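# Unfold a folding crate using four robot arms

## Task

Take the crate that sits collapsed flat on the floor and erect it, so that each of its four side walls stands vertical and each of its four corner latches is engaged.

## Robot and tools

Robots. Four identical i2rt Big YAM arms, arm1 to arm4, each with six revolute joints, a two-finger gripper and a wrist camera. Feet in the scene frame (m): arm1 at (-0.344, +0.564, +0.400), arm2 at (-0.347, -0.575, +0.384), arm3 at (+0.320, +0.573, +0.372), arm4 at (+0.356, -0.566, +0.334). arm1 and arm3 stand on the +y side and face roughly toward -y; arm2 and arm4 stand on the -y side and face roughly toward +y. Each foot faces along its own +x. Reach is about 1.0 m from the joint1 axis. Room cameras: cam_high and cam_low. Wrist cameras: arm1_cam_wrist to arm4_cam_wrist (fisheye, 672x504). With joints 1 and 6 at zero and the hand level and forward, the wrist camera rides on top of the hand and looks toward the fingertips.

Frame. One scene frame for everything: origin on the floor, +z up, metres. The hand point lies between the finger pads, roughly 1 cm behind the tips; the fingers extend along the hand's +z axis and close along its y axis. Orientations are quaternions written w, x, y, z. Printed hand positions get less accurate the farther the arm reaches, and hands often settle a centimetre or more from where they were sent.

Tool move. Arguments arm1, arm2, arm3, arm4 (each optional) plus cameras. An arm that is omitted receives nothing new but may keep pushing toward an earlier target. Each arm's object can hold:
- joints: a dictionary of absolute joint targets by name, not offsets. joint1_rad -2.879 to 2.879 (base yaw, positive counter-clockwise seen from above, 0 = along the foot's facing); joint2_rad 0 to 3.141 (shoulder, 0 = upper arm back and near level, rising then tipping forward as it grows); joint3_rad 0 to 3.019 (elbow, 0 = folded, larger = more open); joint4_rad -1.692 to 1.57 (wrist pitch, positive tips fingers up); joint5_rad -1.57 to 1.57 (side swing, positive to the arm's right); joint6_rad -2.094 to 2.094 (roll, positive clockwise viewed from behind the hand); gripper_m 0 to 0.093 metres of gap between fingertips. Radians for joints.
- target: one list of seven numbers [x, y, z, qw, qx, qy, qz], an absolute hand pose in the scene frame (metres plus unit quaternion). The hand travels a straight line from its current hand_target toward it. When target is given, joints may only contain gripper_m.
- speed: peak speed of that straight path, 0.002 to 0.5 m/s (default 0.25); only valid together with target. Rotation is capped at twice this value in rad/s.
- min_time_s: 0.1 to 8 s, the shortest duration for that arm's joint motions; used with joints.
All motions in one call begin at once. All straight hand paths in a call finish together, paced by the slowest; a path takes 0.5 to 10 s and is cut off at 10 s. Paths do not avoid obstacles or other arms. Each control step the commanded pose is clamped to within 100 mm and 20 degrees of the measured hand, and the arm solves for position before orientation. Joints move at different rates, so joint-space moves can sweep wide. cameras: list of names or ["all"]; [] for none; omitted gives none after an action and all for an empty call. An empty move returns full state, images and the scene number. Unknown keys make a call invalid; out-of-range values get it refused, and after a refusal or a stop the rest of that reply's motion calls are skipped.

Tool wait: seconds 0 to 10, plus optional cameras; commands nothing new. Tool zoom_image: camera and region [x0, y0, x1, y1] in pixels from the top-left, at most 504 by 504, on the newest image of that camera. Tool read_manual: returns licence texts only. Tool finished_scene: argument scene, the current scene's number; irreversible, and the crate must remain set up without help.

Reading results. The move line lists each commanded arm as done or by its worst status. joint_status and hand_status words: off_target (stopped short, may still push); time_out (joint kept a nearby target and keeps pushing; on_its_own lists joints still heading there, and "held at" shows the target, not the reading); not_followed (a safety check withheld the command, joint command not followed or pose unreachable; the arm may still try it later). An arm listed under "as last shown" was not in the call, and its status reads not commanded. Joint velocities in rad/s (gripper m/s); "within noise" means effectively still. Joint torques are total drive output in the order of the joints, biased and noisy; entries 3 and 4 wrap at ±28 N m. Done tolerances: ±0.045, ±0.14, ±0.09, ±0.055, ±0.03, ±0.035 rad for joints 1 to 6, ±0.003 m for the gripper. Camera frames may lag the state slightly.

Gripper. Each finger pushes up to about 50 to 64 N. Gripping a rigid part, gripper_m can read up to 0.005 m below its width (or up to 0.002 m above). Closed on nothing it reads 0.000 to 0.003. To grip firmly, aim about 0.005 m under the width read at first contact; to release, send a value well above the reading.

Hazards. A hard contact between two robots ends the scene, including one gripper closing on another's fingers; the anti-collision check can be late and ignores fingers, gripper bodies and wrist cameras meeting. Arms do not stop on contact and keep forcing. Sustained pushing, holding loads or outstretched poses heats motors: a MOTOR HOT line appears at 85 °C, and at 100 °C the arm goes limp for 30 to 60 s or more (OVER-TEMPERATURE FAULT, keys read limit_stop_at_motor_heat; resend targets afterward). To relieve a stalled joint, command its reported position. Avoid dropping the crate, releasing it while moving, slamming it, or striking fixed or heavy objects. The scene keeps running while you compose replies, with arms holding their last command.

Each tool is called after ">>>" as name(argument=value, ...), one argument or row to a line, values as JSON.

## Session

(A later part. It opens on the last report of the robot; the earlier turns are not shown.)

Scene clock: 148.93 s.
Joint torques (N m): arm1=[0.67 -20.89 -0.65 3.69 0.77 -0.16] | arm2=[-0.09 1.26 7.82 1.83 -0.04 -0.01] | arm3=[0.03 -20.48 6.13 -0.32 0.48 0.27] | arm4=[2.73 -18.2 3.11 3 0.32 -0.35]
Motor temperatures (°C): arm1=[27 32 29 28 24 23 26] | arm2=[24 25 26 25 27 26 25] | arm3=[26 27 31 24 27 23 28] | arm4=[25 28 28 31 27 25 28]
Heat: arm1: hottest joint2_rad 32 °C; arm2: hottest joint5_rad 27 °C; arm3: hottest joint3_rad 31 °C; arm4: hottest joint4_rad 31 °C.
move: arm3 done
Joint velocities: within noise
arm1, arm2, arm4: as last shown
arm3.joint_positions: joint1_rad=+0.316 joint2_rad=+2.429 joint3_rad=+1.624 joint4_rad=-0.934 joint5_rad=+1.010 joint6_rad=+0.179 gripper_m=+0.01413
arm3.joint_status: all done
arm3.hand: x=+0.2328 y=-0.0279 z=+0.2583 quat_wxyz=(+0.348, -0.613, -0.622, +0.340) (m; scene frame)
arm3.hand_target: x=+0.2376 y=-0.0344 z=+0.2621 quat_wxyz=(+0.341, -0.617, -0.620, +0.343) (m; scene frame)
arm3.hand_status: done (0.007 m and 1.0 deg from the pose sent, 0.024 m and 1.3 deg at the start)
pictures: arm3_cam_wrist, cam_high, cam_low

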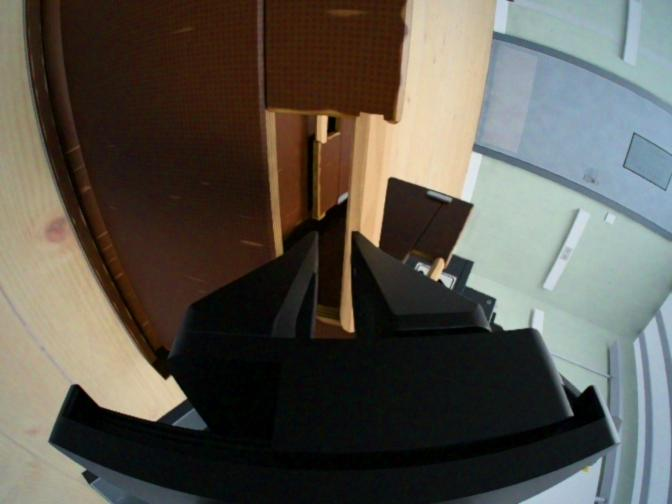

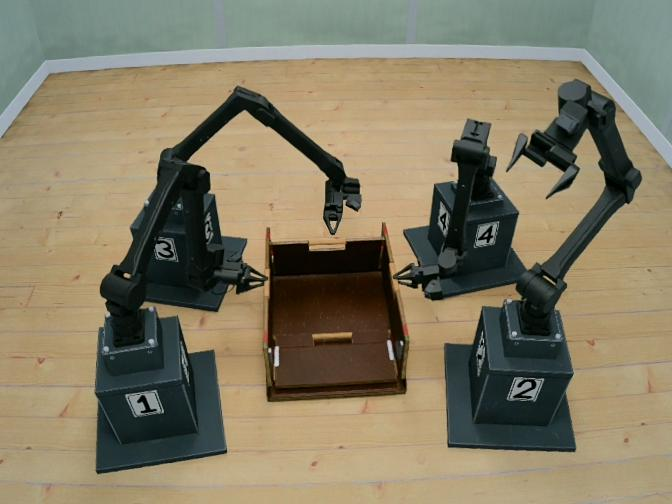

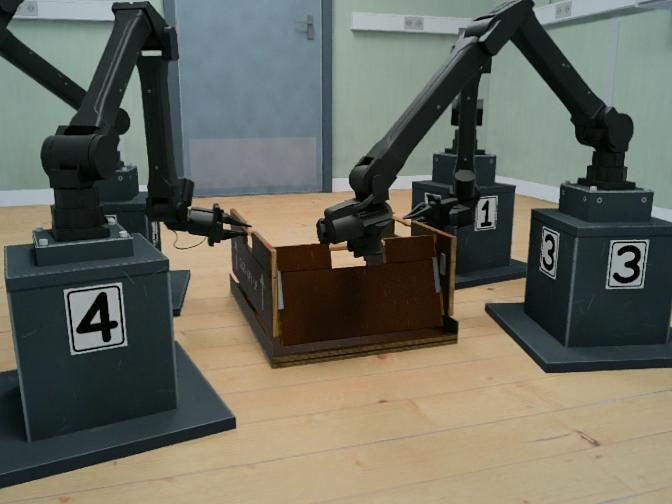

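>>> move(
  arm3={"target":[0.200,-0.034,0.36,-0.17,0.685,0.685,-0.17],"speed":0.25,"joints":{"gripper_m":0.0}},
)

>>> move(
  arm3={"target":[0.125,-0.034,0.32,0,0.7071,0.7071,0],"speed":0.25},
)

>>> move(
  arm3={"target":[0.125,-0.034,0.20,0,0.7071,0.7071,0],"speed":0.25},
)

>>> move(
  arm3={"target":[0.200,-0.034,0.20,0,0.7071,0.7071,0],"speed":0.12},
  cameras=["cam_low","cam_high","arm3_cam_wrist"],
)

>>> zoom_image(
  camera="cam_low",
  region=[210, 180, 480, 380],
)

Scene clock: 153.87 s.
Joint torques (N m): arm1=[0.67 -20.42 -0.62 3.78 0.79 -0.18] | arm2=[-0.03 1.26 7.79 1.83 -0.03 -0.02] | arm3=[-1.03 -20.13 6.27 -0.05 0.26 -0.01] | arm4=[2.73 -18.2 3.11 3 0.32 -0.35]
Motor temperatures (°C): arm1=[27 32 29 28 24 23 26] | arm2=[24 25 26 25 27 26 25] | arm3=[26 27 31 24 27 23 27] | arm4=[25 29 28 31 27 25 28]
Heat: arm1: hottest joint2_rad 32 °C; arm2: hottest joint5_rad 27 °C; arm3: hottest joint3_rad 31 °C; arm4: hottest joint4_rad 31 °C.
move: arm3 done
Joint velocities: within noise
arm1, arm4: as last shown
arm2.joint_positions: joint1_rad=+0.742 joint2_rad=+0.634 joint3_rad=+1.438 joint4_rad=-1.211 joint5_rad=-0.133 joint6_rad=-0.320 gripper_m=+0.09396
arm2.joint_status: not commanded
arm2.hand: x=-0.5071 y=-0.3840 z=+0.9710 quat_wxyz=(-0.284, +0.802, -0.229, -0.472) (m; scene frame)
arm2.hand_target: x=-0.5054 y=-0.3866 z=+0.9838 quat_wxyz=(-0.292, +0.795, -0.226, -0.481) (m; scene frame)
arm2.hand_status: not commanded
arm3.joint_positions: joint1_rad=+0.155 joint2_rad=+2.136 joint3_rad=+1.581 joint4_rad=-0.974 joint5_rad=+0.489 joint6_rad=-0.060 gripper_m=+0.00050
arm3.joint_status: all done
arm3.hand: x=+0.2010 y=-0.0365 z=+0.3564 quat_wxyz=(+0.167, -0.690, -0.682, +0.175) (m; scene frame)
arm3.hand_target: x=+0.1979 y=-0.0342 z=+0.3598 quat_wxyz=(+0.168, -0.688, -0.685, +0.170) (m; scene frame)
arm3.hand_status: done (0.005 m and 0.9 deg from the pose sent, 0.107 m and 30.3 deg at the start)
pictures: none

Scene clock: 155.83 s.
Joint torques (N m): arm1=[1.44 -20.19 -0.59 3.84 0.75 -0.18] | arm2=[-0.15 1.2 7.83 1.81 -0.03 -0.01] | arm3=[-1.38 -17.44 9.69 -0.23 -0.02 -0.05] | arm4=[2.73 -18.2 3.11 3 0.32 -0.35]
Motor temperatures (°C): arm1=[27 32 29 28 24 23 26] | arm2=[24 25 26 25 27 26 25] | arm3=[26 27 31 24 27 23 27] | arm4=[25 29 28 31 27 25 28]
Heat: arm1: hottest joint2_rad 32 °C; arm2: hottest joint5_rad 27 °C; arm3: hottest joint3_rad 31 °C; arm4: hottest joint4_rad 31 °C.
move: arm3 off_target
Joint velocities: within noise
arm1, arm2, arm4: as last shown
arm3.joint_positions: joint1_rad=-0.089 joint2_rad=+2.190 joint3_rad=+1.648 joint4_rad=-1.026 joint5_rad=+0.009 joint6_rad=-0.292 gripper_m=+0.00050
arm3.joint_status: not commanded
arm3.hand: x=+0.1312 y=-0.0222 z=+0.3257 quat_wxyz=(+0.002, -0.712, -0.703, +0.003) (m; scene frame)
arm3.hand_target: x=+0.1258 y=-0.0326 z=+0.3195 quat_wxyz=(+0.001, -0.709, -0.705, +0.002) (m; scene frame)
arm3.hand_status: off_target (0.014 m and 0.8 deg from the pose sent, 0.084 m and 28.0 deg at the start)
pictures: none

Scene clock: 157.17 s.
Joint torques (N m): arm1=[0.56 -20.66 -0.69 3.75 0.76 -0.19] | arm2=[-0.09 1.2 7.79 1.83 -0.04 -0.01] | arm3=[-1.2 -19.31 8.14 0.72 -0.03 -0.06] | arm4=[2.73 -18.2 3.11 3 0.32 -0.35]
Motor temperatures (°C): arm1=[27 32 29 28 24 23 26] | arm2=[24 25 26 25 27 26 25] | arm3=[26 28 31 24 27 23 27] | arm4=[25 29 28 31 27 25 28]
Heat: arm1: hottest joint2_rad 32 °C; arm2: hottest joint5_rad 27 °C; arm3: hottest joint3_rad 31 °C; arm4: hottest joint4_rad 31 °C.
move: arm3 off_target
Joint velocities: within noise
arm1, arm2, arm4: as last shown
arm3.joint_positions: joint1_rad=-0.090 joint2_rad=+2.394 joint3_rad=+1.651 joint4_rad=-0.857 joint5_rad=+0.006 joint6_rad=-0.300 gripper_m=+0.00050
arm3.joint_status: not commanded
arm3.hand: x=+0.1326 y=-0.0172 z=+0.2031 quat_wxyz=(+0.008, -0.709, -0.705, -0.012) (m; scene frame)
arm3.hand_target: x=+0.1245 y=-0.0320 z=+0.2010 quat_wxyz=(+0.000, -0.708, -0.706, +0.000) (m; scene frame)
arm3.hand_status: off_target (0.019 m and 1.7 deg from the pose sent, 0.126 m and 0.8 deg at the start)
pictures: none

Scene clock: 158.53 s.
Joint torques (N m): arm1=[1.49 -20.54 -0.46 3.79 0.74 -0.17] | arm2=[-0.09 1.26 7.83 1.84 -0.04 -0.01] | arm3=[3.14 -20.66 3.75 0.83 -0.24 0.37] | arm4=[2.73 -18.2 3.12 3 0.32 -0.35]
Motor temperatures (°C): arm1=[27 32 29 28 24 23 26] | arm2=[24 25 26 25 27 26 25] | arm3=[26 28 31 24 27 23 27] | arm4=[25 29 28 31 27 25 28]
Heat: arm1: hottest joint2_rad 32 °C; arm2: hottest joint5_rad 27 °C; arm3: hottest joint3_rad 31 °C; arm4: hottest joint4_rad 31 °C.
move: arm3 off_target
Joint velocities: within noise
arm1.joint_positions: joint1_rad=+0.873 joint2_rad=+2.541 joint3_rad=+0.818 joint4_rad=+1.298 joint5_rad=+1.034 joint6_rad=-1.213 gripper_m=+0.01691
arm1.joint_status: not commanded
arm1.hand: x=-0.0150 y=+0.2055 z=+0.2438 quat_wxyz=(+0.012, +0.001, -0.776, +0.630) (m; scene frame)
arm1.hand_target: x=-0.0033 y=+0.2068 z=+0.2623 quat_wxyz=(+0.000, +0.001, -0.766, +0.643) (m; scene frame)
arm1.hand_status: not commanded
arm2, arm4: as last shown
arm3.joint_positions: joint1_rad=-0.031 joint2_rad=+2.384 joint3_rad=+1.638 joint4_rad=-0.814 joint5_rad=+0.015 joint6_rad=-0.235 gripper_m=+0.00048
arm3.joint_status: not commanded
arm3.hand: x=+0.1652 y=-0.0333 z=+0.2048 quat_wxyz=(+0.003, -0.711, -0.703, +0.007) (m; scene frame)
arm3.hand_target: x=+0.1984 y=-0.0330 z=+0.1998 quat_wxyz=(+0.001, -0.704, -0.710, +0.000) (m; scene frame)
arm3.hand_status: off_target (0.035 m and 1.1 deg from the pose sent, 0.070 m and 1.7 deg at the start)
pictures: arm3_cam_wrist, cam_high, cam_low

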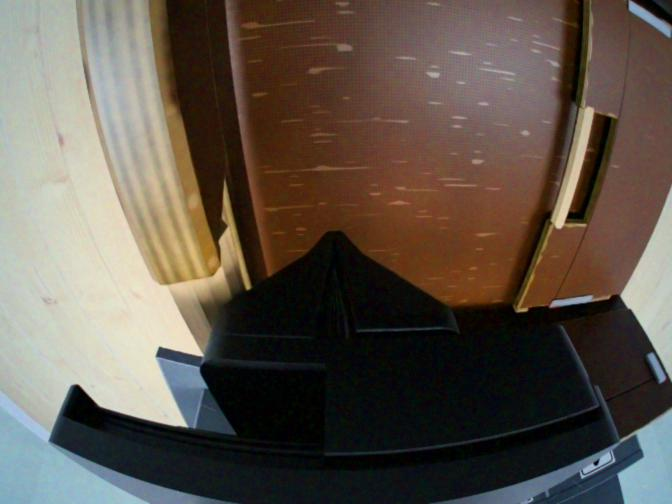

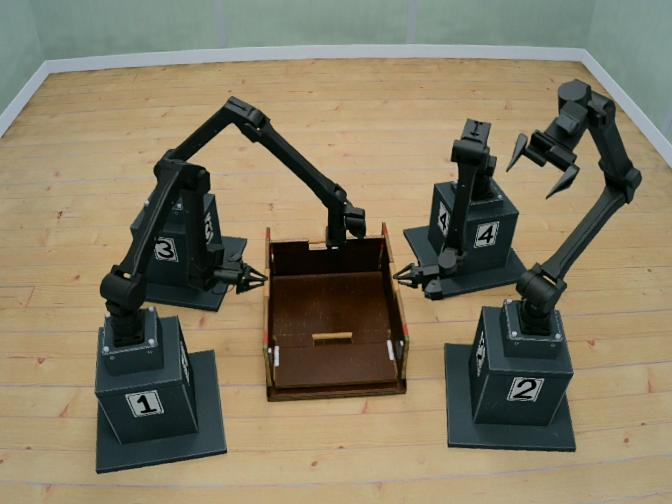

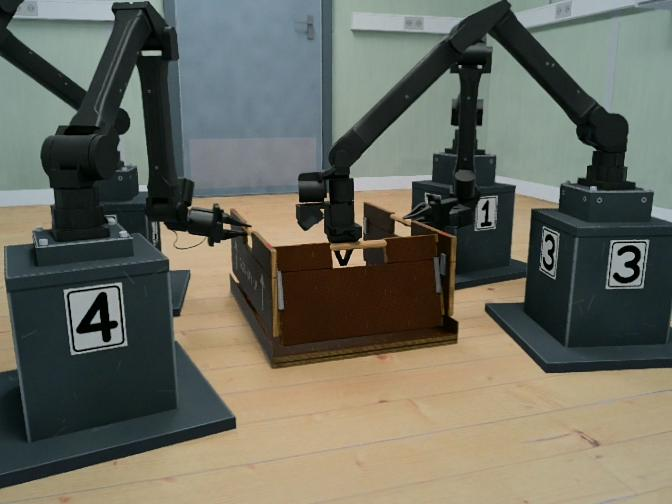

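Scaled by 1.867 from the camera's 672x504 image, which has a finer 960x720 frame.

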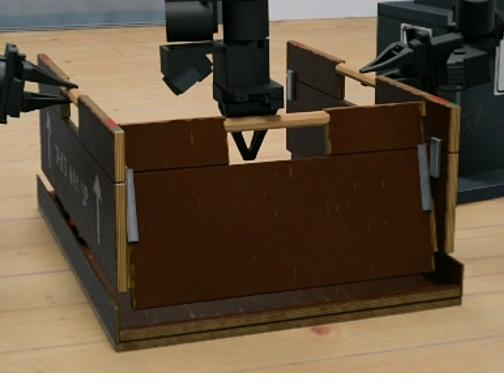

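>>> move(
  arm3={"target":[0.250,-0.034,0.20,0,0.7071,0.7071,0],"speed":0.08},
  cameras=["cam_low","cam_high"],
)

>>> zoom_image(
  camera="cam_low",
  region=[210, 180, 480, 380],
)

>>> zoom_image(
  camera="cam_high",
  region=[250, 210, 420, 330],
)

Scene clock: 161.07 s.
Joint torques (N m): arm1=[1.03 -20.19 -0.76 3.86 0.77 -0.16] | arm2=[-0.03 1.2 7.8 1.84 -0.04 -0.01] | arm3=[2.61 -19.9 4.38 1.1 -0.66 0.4] | arm4=[2.73 -18.2 3.11 3 0.32 -0.35]
Motor temperatures (°C): arm1=[27 32 29 28 24 23 26] | arm2=[24 25 26 25 27 26 25] | arm3=[26 28 31 24 27 23 27] | arm4=[25 29 28 31 27 25 28]
Heat: arm1: hottest joint2_rad 32 °C; arm2: hottest joint5_rad 27 °C; arm3: hottest joint3_rad 31 °C; arm4: hottest joint4_rad 31 °C.
move: arm3 off_target
Joint velocities: within noise
arm1, arm2, arm4: as last shown
arm3.joint_positions: joint1_rad=+0.065 joint2_rad=+2.357 joint3_rad=+1.601 joint4_rad=-0.805 joint5_rad=+0.026 joint6_rad=-0.152 gripper_m=+0.00047
arm3.joint_status: not commanded
arm3.hand: x=+0.2229 y=-0.0368 z=+0.2112 quat_wxyz=(+0.007, -0.707, -0.707, +0.011) (m; scene frame)
arm3.hand_target: x=+0.2485 y=-0.0343 z=+0.2013 quat_wxyz=(+0.001, -0.707, -0.708, +0.001) (m; scene frame)
arm3.hand_status: off_target (0.029 m and 1.4 deg from the pose sent, 0.085 m and 1.1 deg at the start)
arm4.hand_target: x=-0.0403 y=-0.2143 z=+0.2660 quat_wxyz=(-0.643, +0.766, +0.000, +0.001) (m; scene frame)
pictures: cam_high, cam_low

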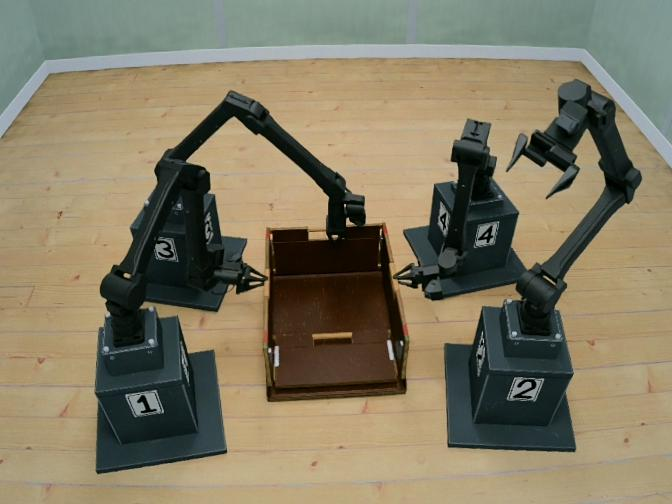

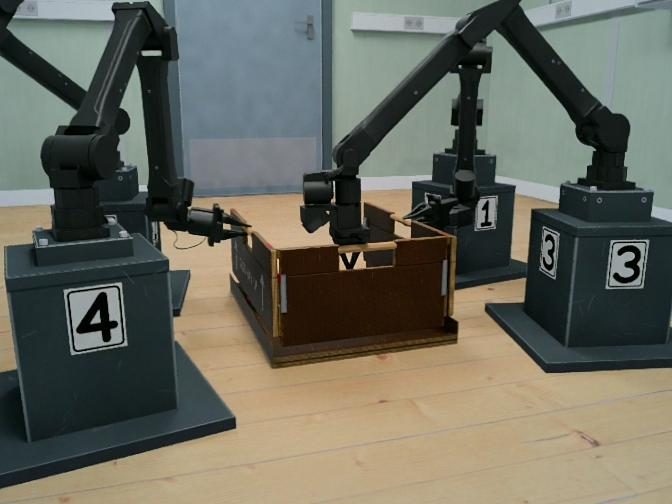

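Scaled by 1.867 from the camera's 672x504 image, which has a finer 960x720 frame.

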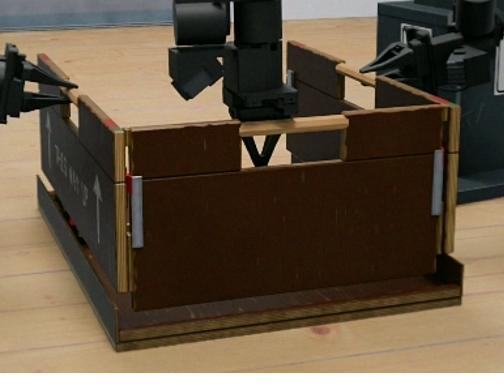

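Scaled by 2.965 from the camera's 672x504 image, which has a finer 960x720 frame.

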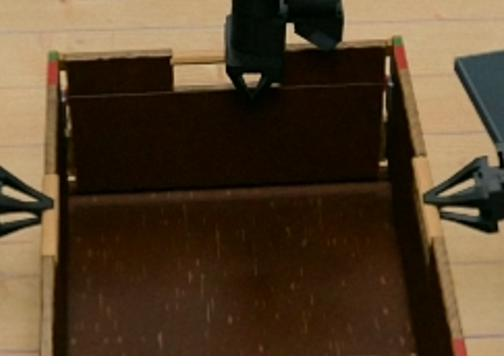

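>>> move(
  arm3={"target":[0.275,-0.02,0.20,0,0.7071,0.7071,0],"speed":0.06},
  cameras=["cam_low","cam_high"],
)

>>> zoom_image(
  camera="cam_low",
  region=[210, 180, 480, 380],
)

>>> zoom_image(
  camera="cam_high",
  region=[250, 210, 420, 330],
)

Scene clock: 167.53 s.
Joint torques (N m): arm1=[0.91 -20.25 -0.53 3.81 0.75 -0.17] | arm2=[-0.09 1.2 7.8 1.81 -0.04 -0.01] | arm3=[5.3 -19.37 2.84 0.1 -0.58 0.4] | arm4=[2.73 -18.2 3.11 3 0.32 -0.36]
Motor temperatures (°C): arm1=[27 32 29 28 24 23 26] | arm2=[24 25 26 25 27 26 25] | arm3=[26 28 30 24 27 23 27] | arm4=[25 29 28 31 27 25 28]
Heat: arm1: hottest joint2_rad 32 °C; arm2: hottest joint5_rad 27 °C; arm3: hottest joint3_rad 30 °C; arm4: hottest joint4_rad 31 °C.
move: arm3 off_target
Joint velocities: within noise
arm1, arm2: as last shown
arm3.joint_positions: joint1_rad=+0.065 joint2_rad=+2.328 joint3_rad=+1.550 joint4_rad=-0.739 joint5_rad=+0.026 joint6_rad=-0.117 gripper_m=+0.00047
arm3.joint_status: not commanded
arm3.hand: x=+0.2230 y=-0.0356 z=+0.2148 quat_wxyz=(-0.007, -0.719, -0.694, +0.028) (m; scene frame)
arm3.hand_target: x=+0.2716 y=-0.0203 z=+0.2007 quat_wxyz=(-0.001, -0.707, -0.707, +0.003) (m; scene frame)
arm3.hand_status: off_target (0.056 m and 3.9 deg from the pose sent, 0.056 m and 1.4 deg at the start)
arm4.joint_positions: joint1_rad=+0.924 joint2_rad=+2.317 joint3_rad=+0.829 joint4_rad=+1.014 joint5_rad=+1.108 joint6_rad=-1.156 gripper_m=+0.01654
arm4.joint_status: not commanded
arm4.hand: x=-0.0263 y=-0.2141 z=+0.2470 quat_wxyz=(-0.631, +0.776, -0.003, +0.011) (m; scene frame)
arm4.hand_target: x=-0.0403 y=-0.2143 z=+0.2660 quat_wxyz=(-0.643, +0.766, +0.000, +0.001) (m; scene frame)
arm4.hand_status: not commanded
pictures: cam_high, cam_low

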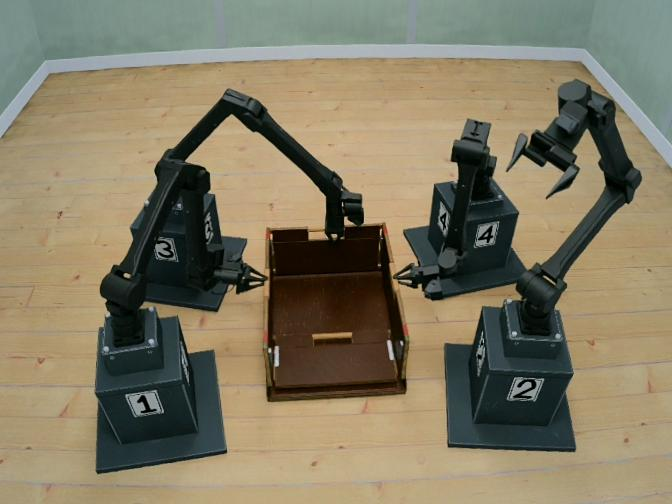

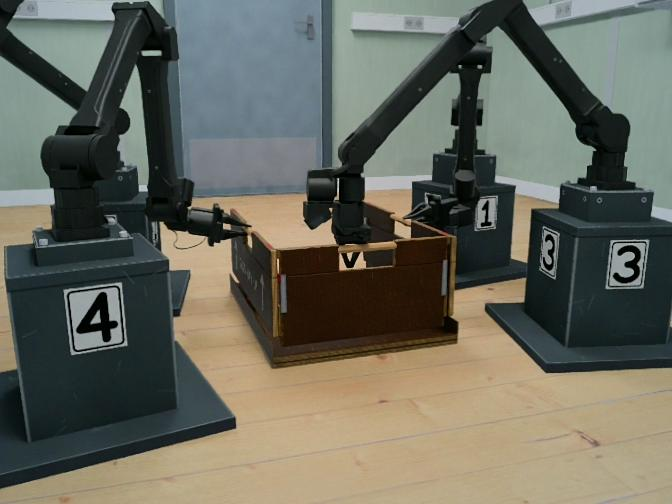

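Scaled by 1.867 from the camera's 672x504 image, which has a finer 960x720 frame.

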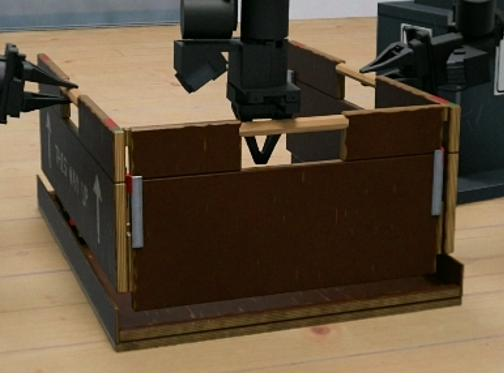

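Scaled by 2.965 from the camera's 672x504 image, which has a finer 960x720 frame.

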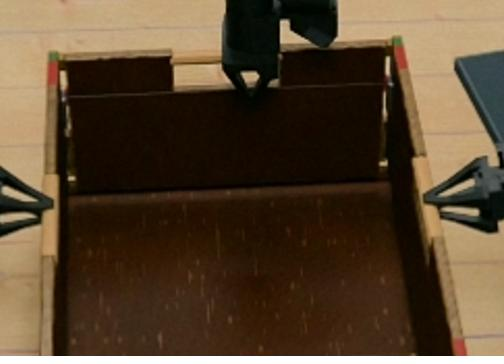

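>>> zoom_image(
  camera="cam_low",
  region=[260, 230, 310, 330],
)

>>> zoom_image(
  camera="cam_low",
  region=[420, 220, 470, 320],
)

>>> zoom_image(
  camera="cam_high",
  region=[255, 215, 295, 275],
)

>>> zoom_image(
  camera="cam_high",
  region=[370, 210, 410, 270],
)

>>> zoom_image(
  camera="cam_high",
  region=[370, 310, 420, 400],
)

Scaled by 5.040 from the camera's 672x504 image, which has a finer 960x720 frame.

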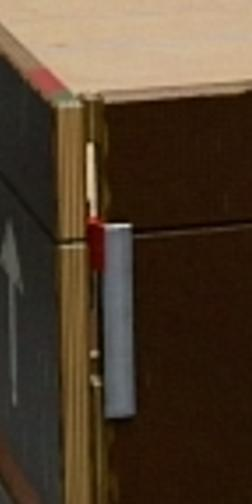

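Scaled by 5.040 from the camera's 672x504 image, which has a finer 960x720 frame.

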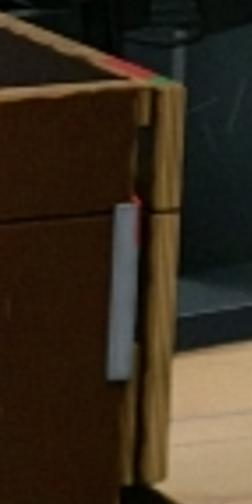

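Scaled by 8.400 from the camera's 672x504 image, which has a finer 960x720 frame.

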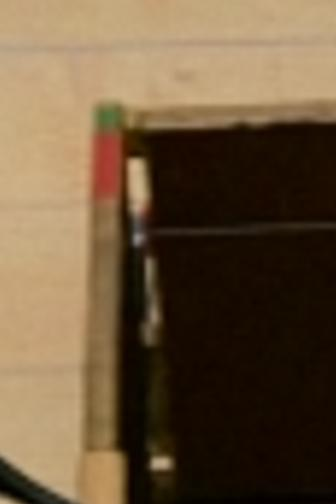

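Scaled by 8.400 from the camera's 672x504 image, which has a finer 960x720 frame.

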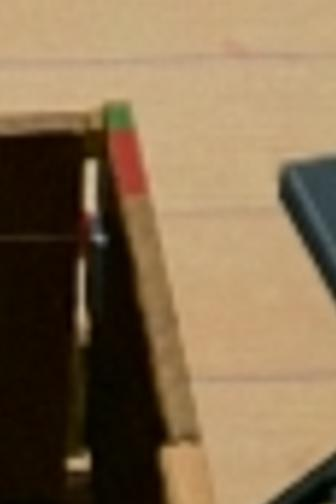

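Scaled by 5.600 from the camera's 672x504 image, which has a finer 960x720 frame.

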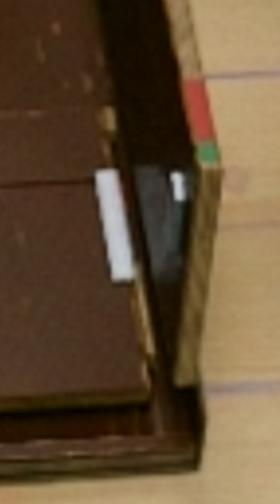

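>>> move(
  arm1={"target":[-0.003,0.180,0.260,0,0,0.766,-0.643],"speed":0.06},
  arm4={"target":[-0.040,-0.188,0.264,-0.643,0.766,0,0],"speed":0.06},
  cameras=["cam_low","cam_high"],
)

>>> zoom_image(
  camera="cam_low",
  region=[260, 230, 310, 330],
)

>>> zoom_image(
  camera="cam_low",
  region=[420, 220, 470, 320],
)

>>> zoom_image(
  camera="cam_high",
  region=[240, 210, 430, 410],
)

Scene clock: 172.67 s.
Joint torques (N m): arm1=[-2.73 -20.19 2.04 3.32 -0.6 -0.34] | arm2=[-0.09 1.26 7.82 1.83 -0.04 -0.01] | arm3=[5.25 -18.55 2.84 0.23 -0.61 0.46] | arm4=[-0.38 -17.26 5.56 2.91 -0.7 -0.58]
Motor temperatures (°C): arm1=[27 32 29 28 24 23 26] | arm2=[24 25 26 25 27 26 25] | arm3=[26 29 30 24 27 23 27] | arm4=[25 29 28 31 27 25 28]
Heat: arm1: hottest joint2_rad 32 °C; arm2: hottest joint5_rad 27 °C; arm3: hottest joint3_rad 30 °C; arm4: hottest joint4_rad 31 °C.
move: arm1 off_target; arm4 off_target
Joint velocities: within noise
arm1.joint_positions: joint1_rad=+0.870 joint2_rad=+2.541 joint3_rad=+0.818 joint4_rad=+1.304 joint5_rad=+1.024 joint6_rad=-1.224 gripper_m=+0.01690
arm1.joint_status: not commanded
arm1.hand: x=-0.0140 y=+0.2044 z=+0.2441 quat_wxyz=(+0.010, +0.005, -0.777, +0.630) (m; scene frame)
arm1.hand_target: x=-0.0014 y=+0.1839 z=+0.2612 quat_wxyz=(+0.001, +0.000, -0.765, +0.644) (m; scene frame)
arm1.hand_status: off_target (0.031 m and 2.3 deg from the pose sent, 0.033 m and 2.3 deg at the start)
arm2, arm3: as last shown
arm4.joint_positions: joint1_rad=+0.921 joint2_rad=+2.318 joint3_rad=+0.829 joint4_rad=+1.028 joint5_rad=+1.097 joint6_rad=-1.170 gripper_m=+0.01654
arm4.joint_status: not commanded
arm4.hand: x=-0.0275 y=-0.2128 z=+0.2474 quat_wxyz=(-0.631, +0.776, +0.001, +0.009) (m; scene frame)
arm4.hand_target: x=-0.0414 y=-0.1925 z=+0.2654 quat_wxyz=(-0.643, +0.766, +0.000, +0.001) (m; scene frame)
arm4.hand_status: off_target (0.032 m and 2.0 deg from the pose sent, 0.034 m and 2.2 deg at the start)
pictures: cam_high, cam_low

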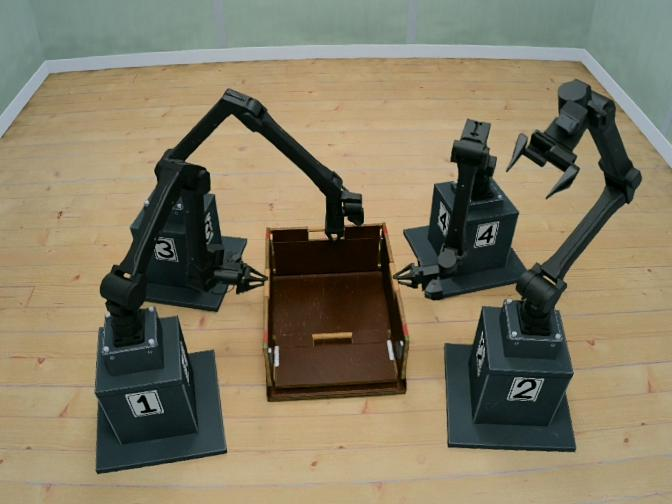

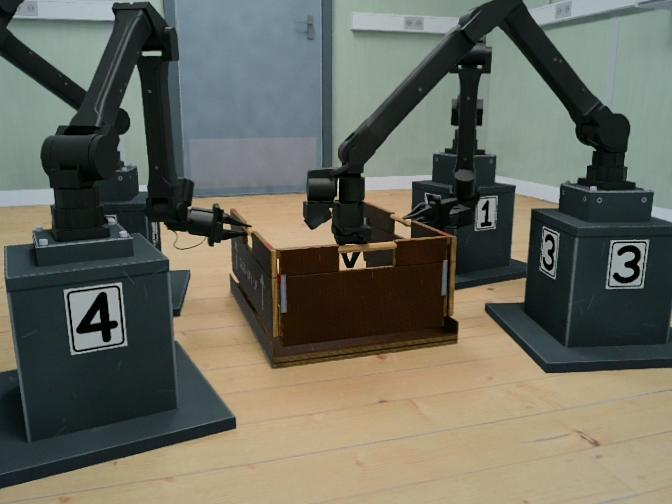

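Scaled by 5.040 from the camera's 672x504 image, which has a finer 960x720 frame.

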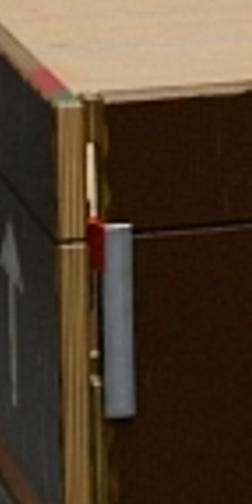

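Scaled by 5.040 from the camera's 672x504 image, which has a finer 960x720 frame.

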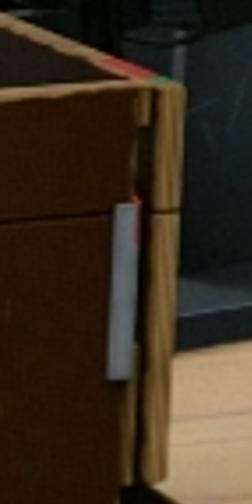

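Scaled by 2.520 from the camera's 672x504 image, which has a finer 960x720 frame.

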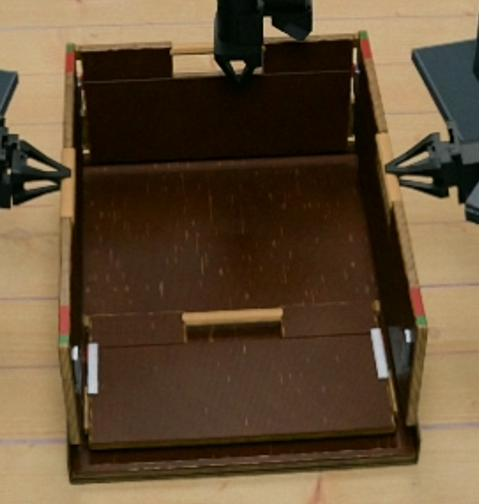

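>>> move(
  arm1={"target":[-0.003,0.203,0.262,0,0,0.766,-0.643],"speed":0.1},
  arm4={"target":[-0.040,-0.211,0.266,-0.643,0.766,0,0],"speed":0.1},
  arm3={"target":[0.160,-0.034,0.20,0,0.7071,0.7071,0],"speed":0.2},
)

>>> move(
  arm3={"target":[0.160,-0.034,0.34,0,0.7071,0.7071,0],"speed":0.3},
  arm2={"target":[-0.09,-0.034,0.36,0,0.7071,-0.7071,0],"speed":0.4,"joints":{"gripper_m":0.045}},
  cameras=["cam_low","cam_high","arm3_cam_wrist","arm2_cam_wrist"],
)

>>> zoom_image(
  camera="cam_low",
  region=[210, 180, 480, 380],
)

>>> zoom_image(
  camera="arm3_cam_wrist",
  region=[100, 50, 320, 300],
)

Scene clock: 178.30 s.
Joint torques (N m): arm1=[0.09 -20.66 0.02 3.41 0.55 -0.05] | arm2=[-0.09 1.26 7.8 1.83 -0.04 -0.01] | arm3=[-0.09 -17.79 8.36 -0.12 0.01 -0.06] | arm4=[2.32 -18.2 3.51 2.44 0.14 -0.21]
Motor temperatures (°C): arm1=[27 32 29 28 24 23 26] | arm2=[24 25 26 25 27 26 25] | arm3=[26 29 30 24 27 23 27] | arm4=[25 29 28 31 27 25 28]
Heat: arm1: hottest joint2_rad 32 °C; arm2: hottest joint5_rad 27 °C; arm3: hottest joint3_rad 30 °C; arm4: hottest joint4_rad 31 °C.
move: arm1 off_target; arm3 off_target; arm4 off_target
Joint velocities: within noise
arm1.joint_positions: joint1_rad=+0.870 joint2_rad=+2.541 joint3_rad=+0.815 joint4_rad=+1.304 joint5_rad=+1.024 joint6_rad=-1.224 gripper_m=+0.01690
arm1.joint_status: not commanded
arm1.hand: x=-0.0152 y=+0.2051 z=+0.2438 quat_wxyz=(+0.011, +0.006, -0.777, +0.629) (m; scene frame)
arm1.hand_target: x=-0.0021 y=+0.2029 z=+0.2611 quat_wxyz=(-0.003, +0.002, -0.767, +0.641) (m; scene frame)
arm1.hand_status: off_target (0.022 m and 2.5 deg from the pose sent, 0.021 m and 2.3 deg at the start)
arm2: as last shown
arm3.joint_positions: joint1_rad=-0.040 joint2_rad=+2.361 joint3_rad=+1.610 joint4_rad=-0.819 joint5_rad=+0.005 joint6_rad=-0.238 gripper_m=+0.00047
arm3.joint_status: not commanded
arm3.hand: x=+0.1635 y=-0.0241 z=+0.2108 quat_wxyz=(+0.001, -0.713, -0.701, +0.000) (m; scene frame)
arm3.hand_target: x=+0.1665 y=-0.0322 z=+0.1998 quat_wxyz=(+0.002, -0.707, -0.707, -0.004) (m; scene frame)
arm3.hand_status: off_target (0.015 m and 1.0 deg from the pose sent, 0.065 m and 3.9 deg at the start)
arm4.joint_positions: joint1_rad=+0.922 joint2_rad=+2.320 joint3_rad=+0.826 joint4_rad=+1.029 joint5_rad=+1.099 joint6_rad=-1.170 gripper_m=+0.01654
arm4.joint_status: not commanded
arm4.hand: x=-0.0263 y=-0.2141 z=+0.2465 quat_wxyz=(-0.631, +0.776, +0.002, +0.010) (m; scene frame)
arm4.hand_target: x=-0.0409 y=-0.2115 z=+0.2647 quat_wxyz=(-0.641, +0.767, +0.002, -0.003) (m; scene frame)
arm4.hand_status: off_target (0.024 m and 2.1 deg from the pose sent, 0.023 m and 2.0 deg at the start)
pictures: none

Scene clock: 181.47 s.
Joint torques (N m): arm1=[0.5 -20.54 -0.03 3.22 0.54 -0.04] | arm2=[-0.03 -21.66 8.75 -0.09 0.08 0.06] | arm3=[-1.03 -20.84 9.32 -0.25 0.03 -0.03] | arm4=[2.32 -18.2 3.51 2.45 0.14 -0.22]
Motor temperatures (°C): arm1=[27 32 29 28 24 23 26] | arm2=[24 25 27 25 27 26 25] | arm3=[26 29 30 24 27 23 27] | arm4=[25 29 28 31 27 25 28]
Heat: arm1: hottest joint2_rad 32 °C; arm2: hottest joint3_rad 27 °C; arm3: hottest joint3_rad 30 °C; arm4: hottest joint4_rad 31 °C.
move: arm2 off_target; arm3 off_target
Joint velocities: within noise
arm1, arm4: as last shown
arm2.joint_positions: joint1_rad=-0.304 joint2_rad=+2.105 joint3_rad=+1.509 joint4_rad=-1.025 joint5_rad=-0.007 joint6_rad=-0.455 gripper_m=+0.04513
arm2.joint_status: all done
arm2.hand: x=-0.1017 y=-0.0533 z=+0.3440 quat_wxyz=(+0.025, +0.712, -0.702, +0.005) (m; scene frame)
arm2.hand_target: x=-0.0917 y=-0.0400 z=+0.3581 quat_wxyz=(+0.009, +0.708, -0.707, +0.001) (m; scene frame)
arm2.hand_status: off_target (0.028 m and 3.0 deg from the pose sent, 0.818 m and 86.3 deg at the start)
arm3.joint_positions: joint1_rad=-0.047 joint2_rad=+2.191 joint3_rad=+1.630 joint4_rad=-1.052 joint5_rad=+0.005 joint6_rad=-0.246 gripper_m=+0.00047
arm3.joint_status: not commanded
arm3.hand: x=+0.1607 y=-0.0153 z=+0.3191 quat_wxyz=(+0.012, -0.713, -0.701, -0.018) (m; scene frame)
arm3.hand_target: x=+0.1553 y=-0.0331 z=+0.3400 quat_wxyz=(+0.000, -0.710, -0.704, +0.000) (m; scene frame)
arm3.hand_status: off_target (0.028 m and 2.7 deg from the pose sent, 0.130 m and 1.0 deg at the start)
pictures: arm2_cam_wrist, arm3_cam_wrist, cam_high, cam_low

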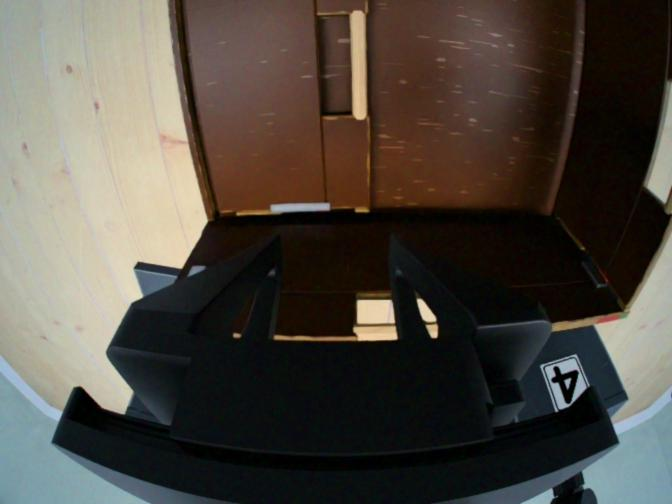

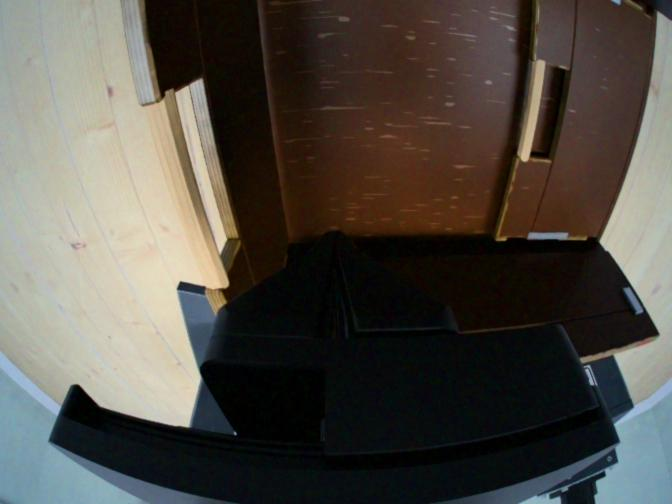

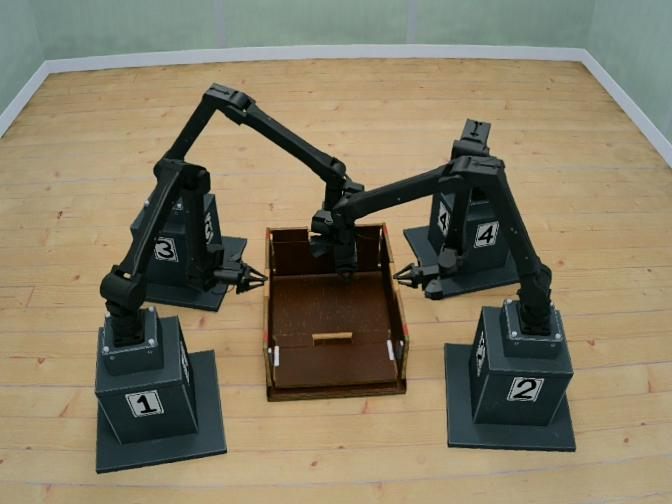

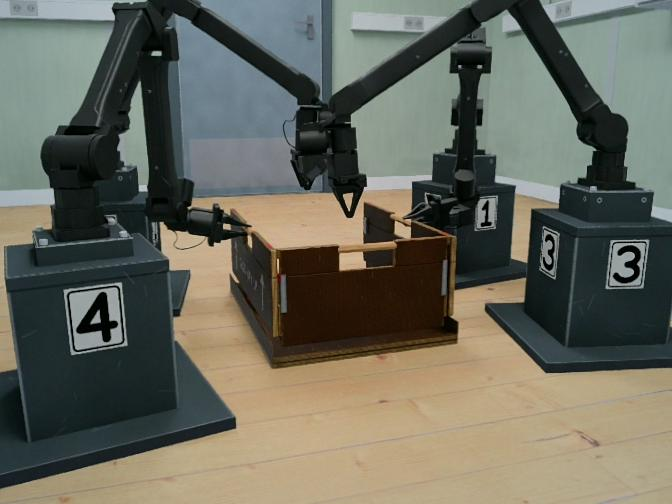

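Scaled by 1.867 from the camera's 672x504 image, which has a finer 960x720 frame.

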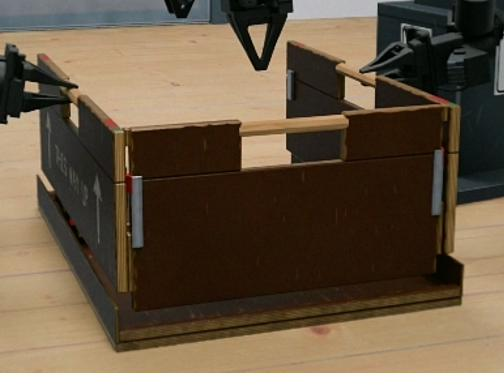

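Scaled by 2.016 from the camera's 672x504 image, which has a finer 960x720 frame.

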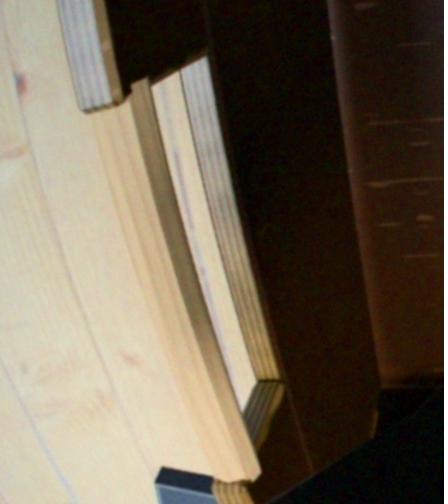

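>>> move(
  arm2={"target":[-0.064,0.005,0.10,0,0.7071,-0.7071,0],"speed":0.25,"joints":{"gripper_m":0.045}},
  arm3={"target":[0.25,0.10,0.45,0,0.7071,0.7071,0],"speed":0.3},
  cameras=["arm2_cam_wrist","cam_low"],
)

Scene clock: 185.50 s.
Joint torques (N m): arm1=[0.73 -19.78 0.03 3.21 0.54 -0.08] | arm2=[-0.85 -24.29 7.06 0.42 0.08 -0.01] | arm3=[0.38 -14.8 5.68 -0.17 0.09 0.18] | arm4=[2.32 -18.2 3.51 2.45 0.14 -0.22]
Motor temperatures (°C): arm1=[27 32 28 28 24 23 26] | arm2=[24 25 27 25 27 26 25] | arm3=[26 29 30 24 27 23 27] | arm4=[25 29 28 31 27 25 28]
Heat: arm1: hottest joint2_rad 32 °C; arm2: hottest joint3_rad 27 °C; arm3: hottest joint3_rad 30 °C; arm4: hottest joint4_rad 31 °C.
move: arm2 off_target; arm3 off_target
Joint velocities: within noise
arm1, arm4: as last shown
arm2.joint_positions: joint1_rad=-0.302 joint2_rad=+2.654 joint3_rad=+1.779 joint4_rad=-0.735 joint5_rad=-0.004 joint6_rad=-0.453 gripper_m=+0.04513
arm2.joint_status: all done
arm2.hand: x=-0.0821 y=-0.0110 z=+0.0911 quat_wxyz=(+0.019, +0.712, -0.702, +0.005) (m; scene frame)
arm2.hand_target: x=-0.0688 y=+0.0038 z=+0.1001 quat_wxyz=(+0.001, +0.709, -0.705, +0.000) (m; scene frame)
arm2.hand_status: off_target (0.026 m and 2.4 deg from the pose sent, 0.254 m and 3.0 deg at the start)
arm3.joint_positions: joint1_rad=+0.060 joint2_rad=+1.705 joint3_rad=+1.253 joint4_rad=-1.097 joint5_rad=+0.005 joint6_rad=-0.163 gripper_m=+0.00047
arm3.joint_status: not commanded
arm3.hand: x=+0.2431 y=+0.0908 z=+0.4531 quat_wxyz=(-0.005, -0.704, -0.710, +0.009) (m; scene frame)
arm3.hand_target: x=+0.2491 y=+0.0985 z=+0.4509 quat_wxyz=(+0.001, -0.705, -0.710, +0.001) (m; scene frame)
arm3.hand_status: off_target (0.012 m and 1.3 deg from the pose sent, 0.196 m and 2.7 deg at the start)
pictures: arm2_cam_wrist, cam_low

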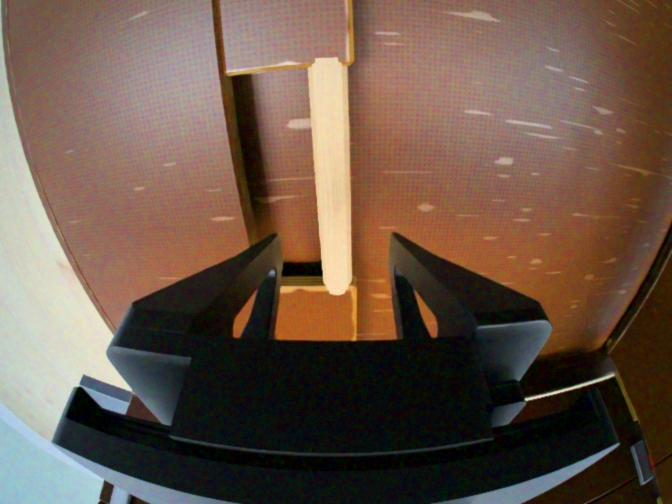

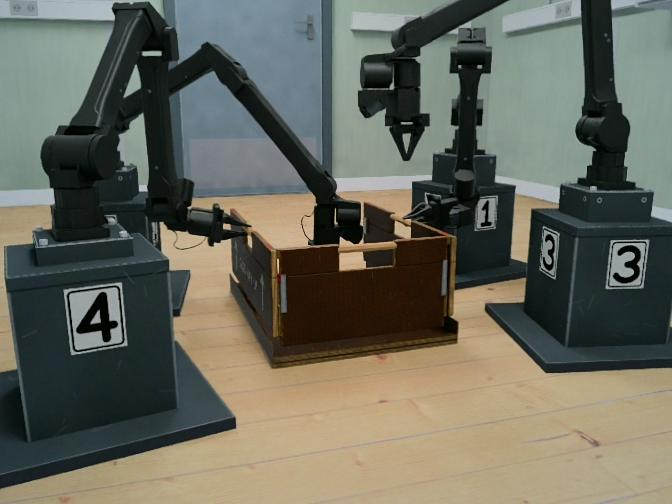

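>>> move(
  arm2={"target":[-0.069,0.015,0.068,0,0.7071,-0.7071,0],"speed":0.08,"joints":{"gripper_m":0.045}},
)

>>> move(
  arm2={"target":[-0.069,0.013,0.052,0,0.7071,-0.7071,0],"speed":0.06,"joints":{"gripper_m":0.045}},
  cameras=["arm2_cam_wrist"],
)

>>> move(
  arm2={"joints":{"gripper_m":0.012}},
  cameras=["arm2_cam_wrist"],
)

Scene clock: 189.07 s.
Joint torques (N m): arm1=[0.79 -20.37 0.05 3.33 0.5 -0.11] | arm2=[-0.15 -24.94 7.13 0.44 0.09 0.07] | arm3=[-0.09 -14.8 5.68 -0.05 0.12 0.2] | arm4=[2.32 -18.2 3.52 2.44 0.14 -0.22]
Motor temperatures (°C): arm1=[27 32 28 28 24 23 26] | arm2=[24 26 27 25 27 26 25] | arm3=[26 29 30 24 27 23 27] | arm4=[25 29 28 31 27 25 28]
Heat: arm1: hottest joint2_rad 32 °C; arm2: hottest joint3_rad 27 °C; arm3: hottest joint3_rad 30 °C; arm4: hottest joint4_rad 31 °C.
move: arm2 off_target
Joint velocities: within noise
arm1, arm4: as last shown
arm2.joint_positions: joint1_rad=-0.302 joint2_rad=+2.736 joint3_rad=+1.864 joint4_rad=-0.735 joint5_rad=-0.004 joint6_rad=-0.453 gripper_m=+0.04513
arm2.joint_status: all done
arm2.hand: x=-0.0775 y=-0.0013 z=+0.0621 quat_wxyz=(+0.017, +0.712, -0.702, +0.004) (m; scene frame)
arm2.hand_target: x=-0.0695 y=+0.0141 z=+0.0676 quat_wxyz=(+0.000, +0.709, -0.705, +0.000) (m; scene frame)
arm2.hand_status: off_target (0.019 m and 2.2 deg from the pose sent, 0.037 m and 2.4 deg at the start)
arm3.joint_positions: joint1_rad=+0.060 joint2_rad=+1.705 joint3_rad=+1.253 joint4_rad=-1.097 joint5_rad=+0.005 joint6_rad=-0.157 gripper_m=+0.00047
arm3.joint_status: not commanded
arm3.hand: x=+0.2431 y=+0.0908 z=+0.4531 quat_wxyz=(-0.006, -0.707, -0.707, +0.009) (m; scene frame)
arm3.hand_target: x=+0.2491 y=+0.0985 z=+0.4509 quat_wxyz=(+0.001, -0.707, -0.708, +0.001) (m; scene frame)
arm3.hand_status: not commanded
pictures: none

Scene clock: 190.20 s.
Joint torques (N m): arm1=[0.62 -19.96 0.06 3.47 0.55 -0.05] | arm2=[-0.26 -24.7 7.1 0.7 0.09 0.06] | arm3=[-0.03 -15.03 5.65 -0.2 0.15 0.15] | arm4=[2.32 -18.26 3.52 2.44 0.14 -0.22]
Motor temperatures (°C): arm1=[27 33 28 28 24 23 26] | arm2=[24 26 27 25 27 26 25] | arm3=[26 29 30 24 27 23 27] | arm4=[25 29 27 31 27 25 28]
Heat: arm1: hottest joint2_rad 33 °C; arm2: hottest joint3_rad 27 °C; arm3: hottest joint3_rad 30 °C; arm4: hottest joint4_rad 31 °C.
move: arm2 off_target
Joint velocities: within noise
arm1, arm3, arm4: as last shown
arm2.joint_positions: joint1_rad=-0.302 joint2_rad=+2.762 joint3_rad=+1.881 joint4_rad=-0.726 joint5_rad=-0.002 joint6_rad=-0.450 gripper_m=+0.04513
arm2.joint_status: all done
arm2.hand: x=-0.0775 y=-0.0019 z=+0.0500 quat_wxyz=(+0.017, +0.711, -0.703, +0.005) (m; scene frame)
arm2.hand_target: x=-0.0688 y=+0.0131 z=+0.0527 quat_wxyz=(-0.001, +0.708, -0.707, +0.000) (m; scene frame)
arm2.hand_status: off_target (0.017 m and 2.1 deg from the pose sent, 0.019 m and 2.2 deg at the start)
pictures: arm2_cam_wrist

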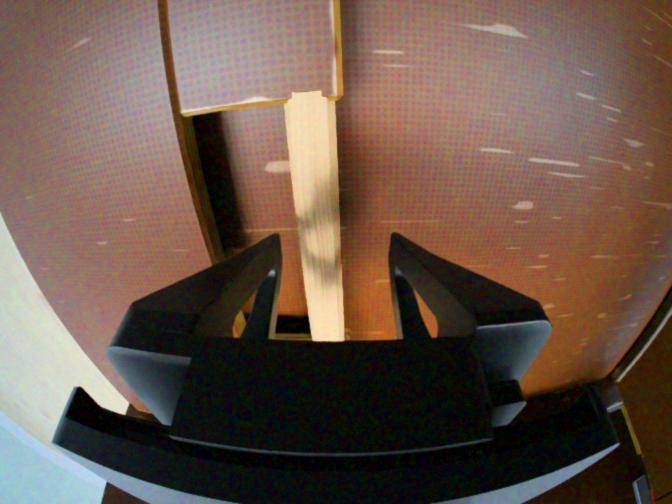

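Scene clock: 190.83 s.
Joint torques (N m): arm1=[0.67 -20.78 -0.13 3.22 0.54 -0.09] | arm2=[-0.21 -24.41 7.15 0.68 0.08 0.06] | arm3=[0.44 -14.97 5.46 -0.23 0.11 0.15] | arm4=[2.32 -18.2 3.51 2.45 0.14 -0.22]
Motor temperatures (°C): arm1=[27 33 28 28 24 23 26] | arm2=[24 26 27 25 27 26 25] | arm3=[26 29 30 24 27 23 27] | arm4=[25 29 27 31 27 25 28]
Heat: arm1: hottest joint2_rad 33 °C; arm2: hottest joint3_rad 27 °C; arm3: hottest joint3_rad 30 °C; arm4: hottest joint4_rad 31 °C.
move: arm2 done
Joint velocities: within noise
arm1, arm3, arm4: as last shown
arm2.joint_positions: joint1_rad=-0.302 joint2_rad=+2.762 joint3_rad=+1.881 joint4_rad=-0.726 joint5_rad=-0.002 joint6_rad=-0.450 gripper_m=+0.01223
arm2.joint_status: all done
arm2.hand: x=-0.0775 y=-0.0019 z=+0.0500 quat_wxyz=(+0.017, +0.711, -0.703, +0.005) (m; scene frame)
arm2.hand_target: x=-0.0688 y=+0.0131 z=+0.0527 quat_wxyz=(-0.001, +0.708, -0.706, +0.000) (m; scene frame)
arm2.hand_status: not commanded
pictures: arm2_cam_wrist

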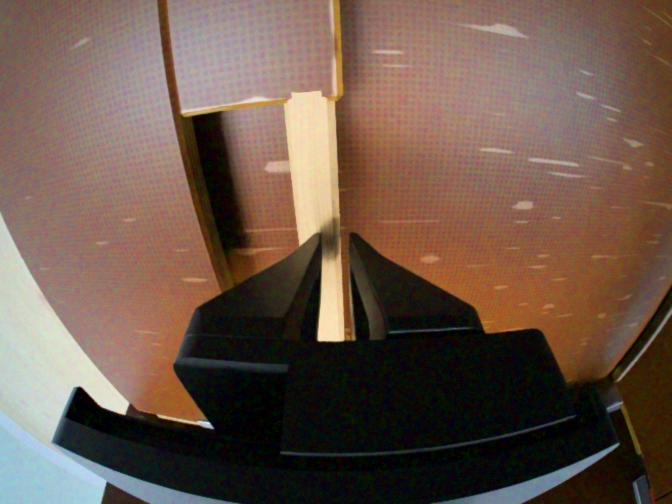

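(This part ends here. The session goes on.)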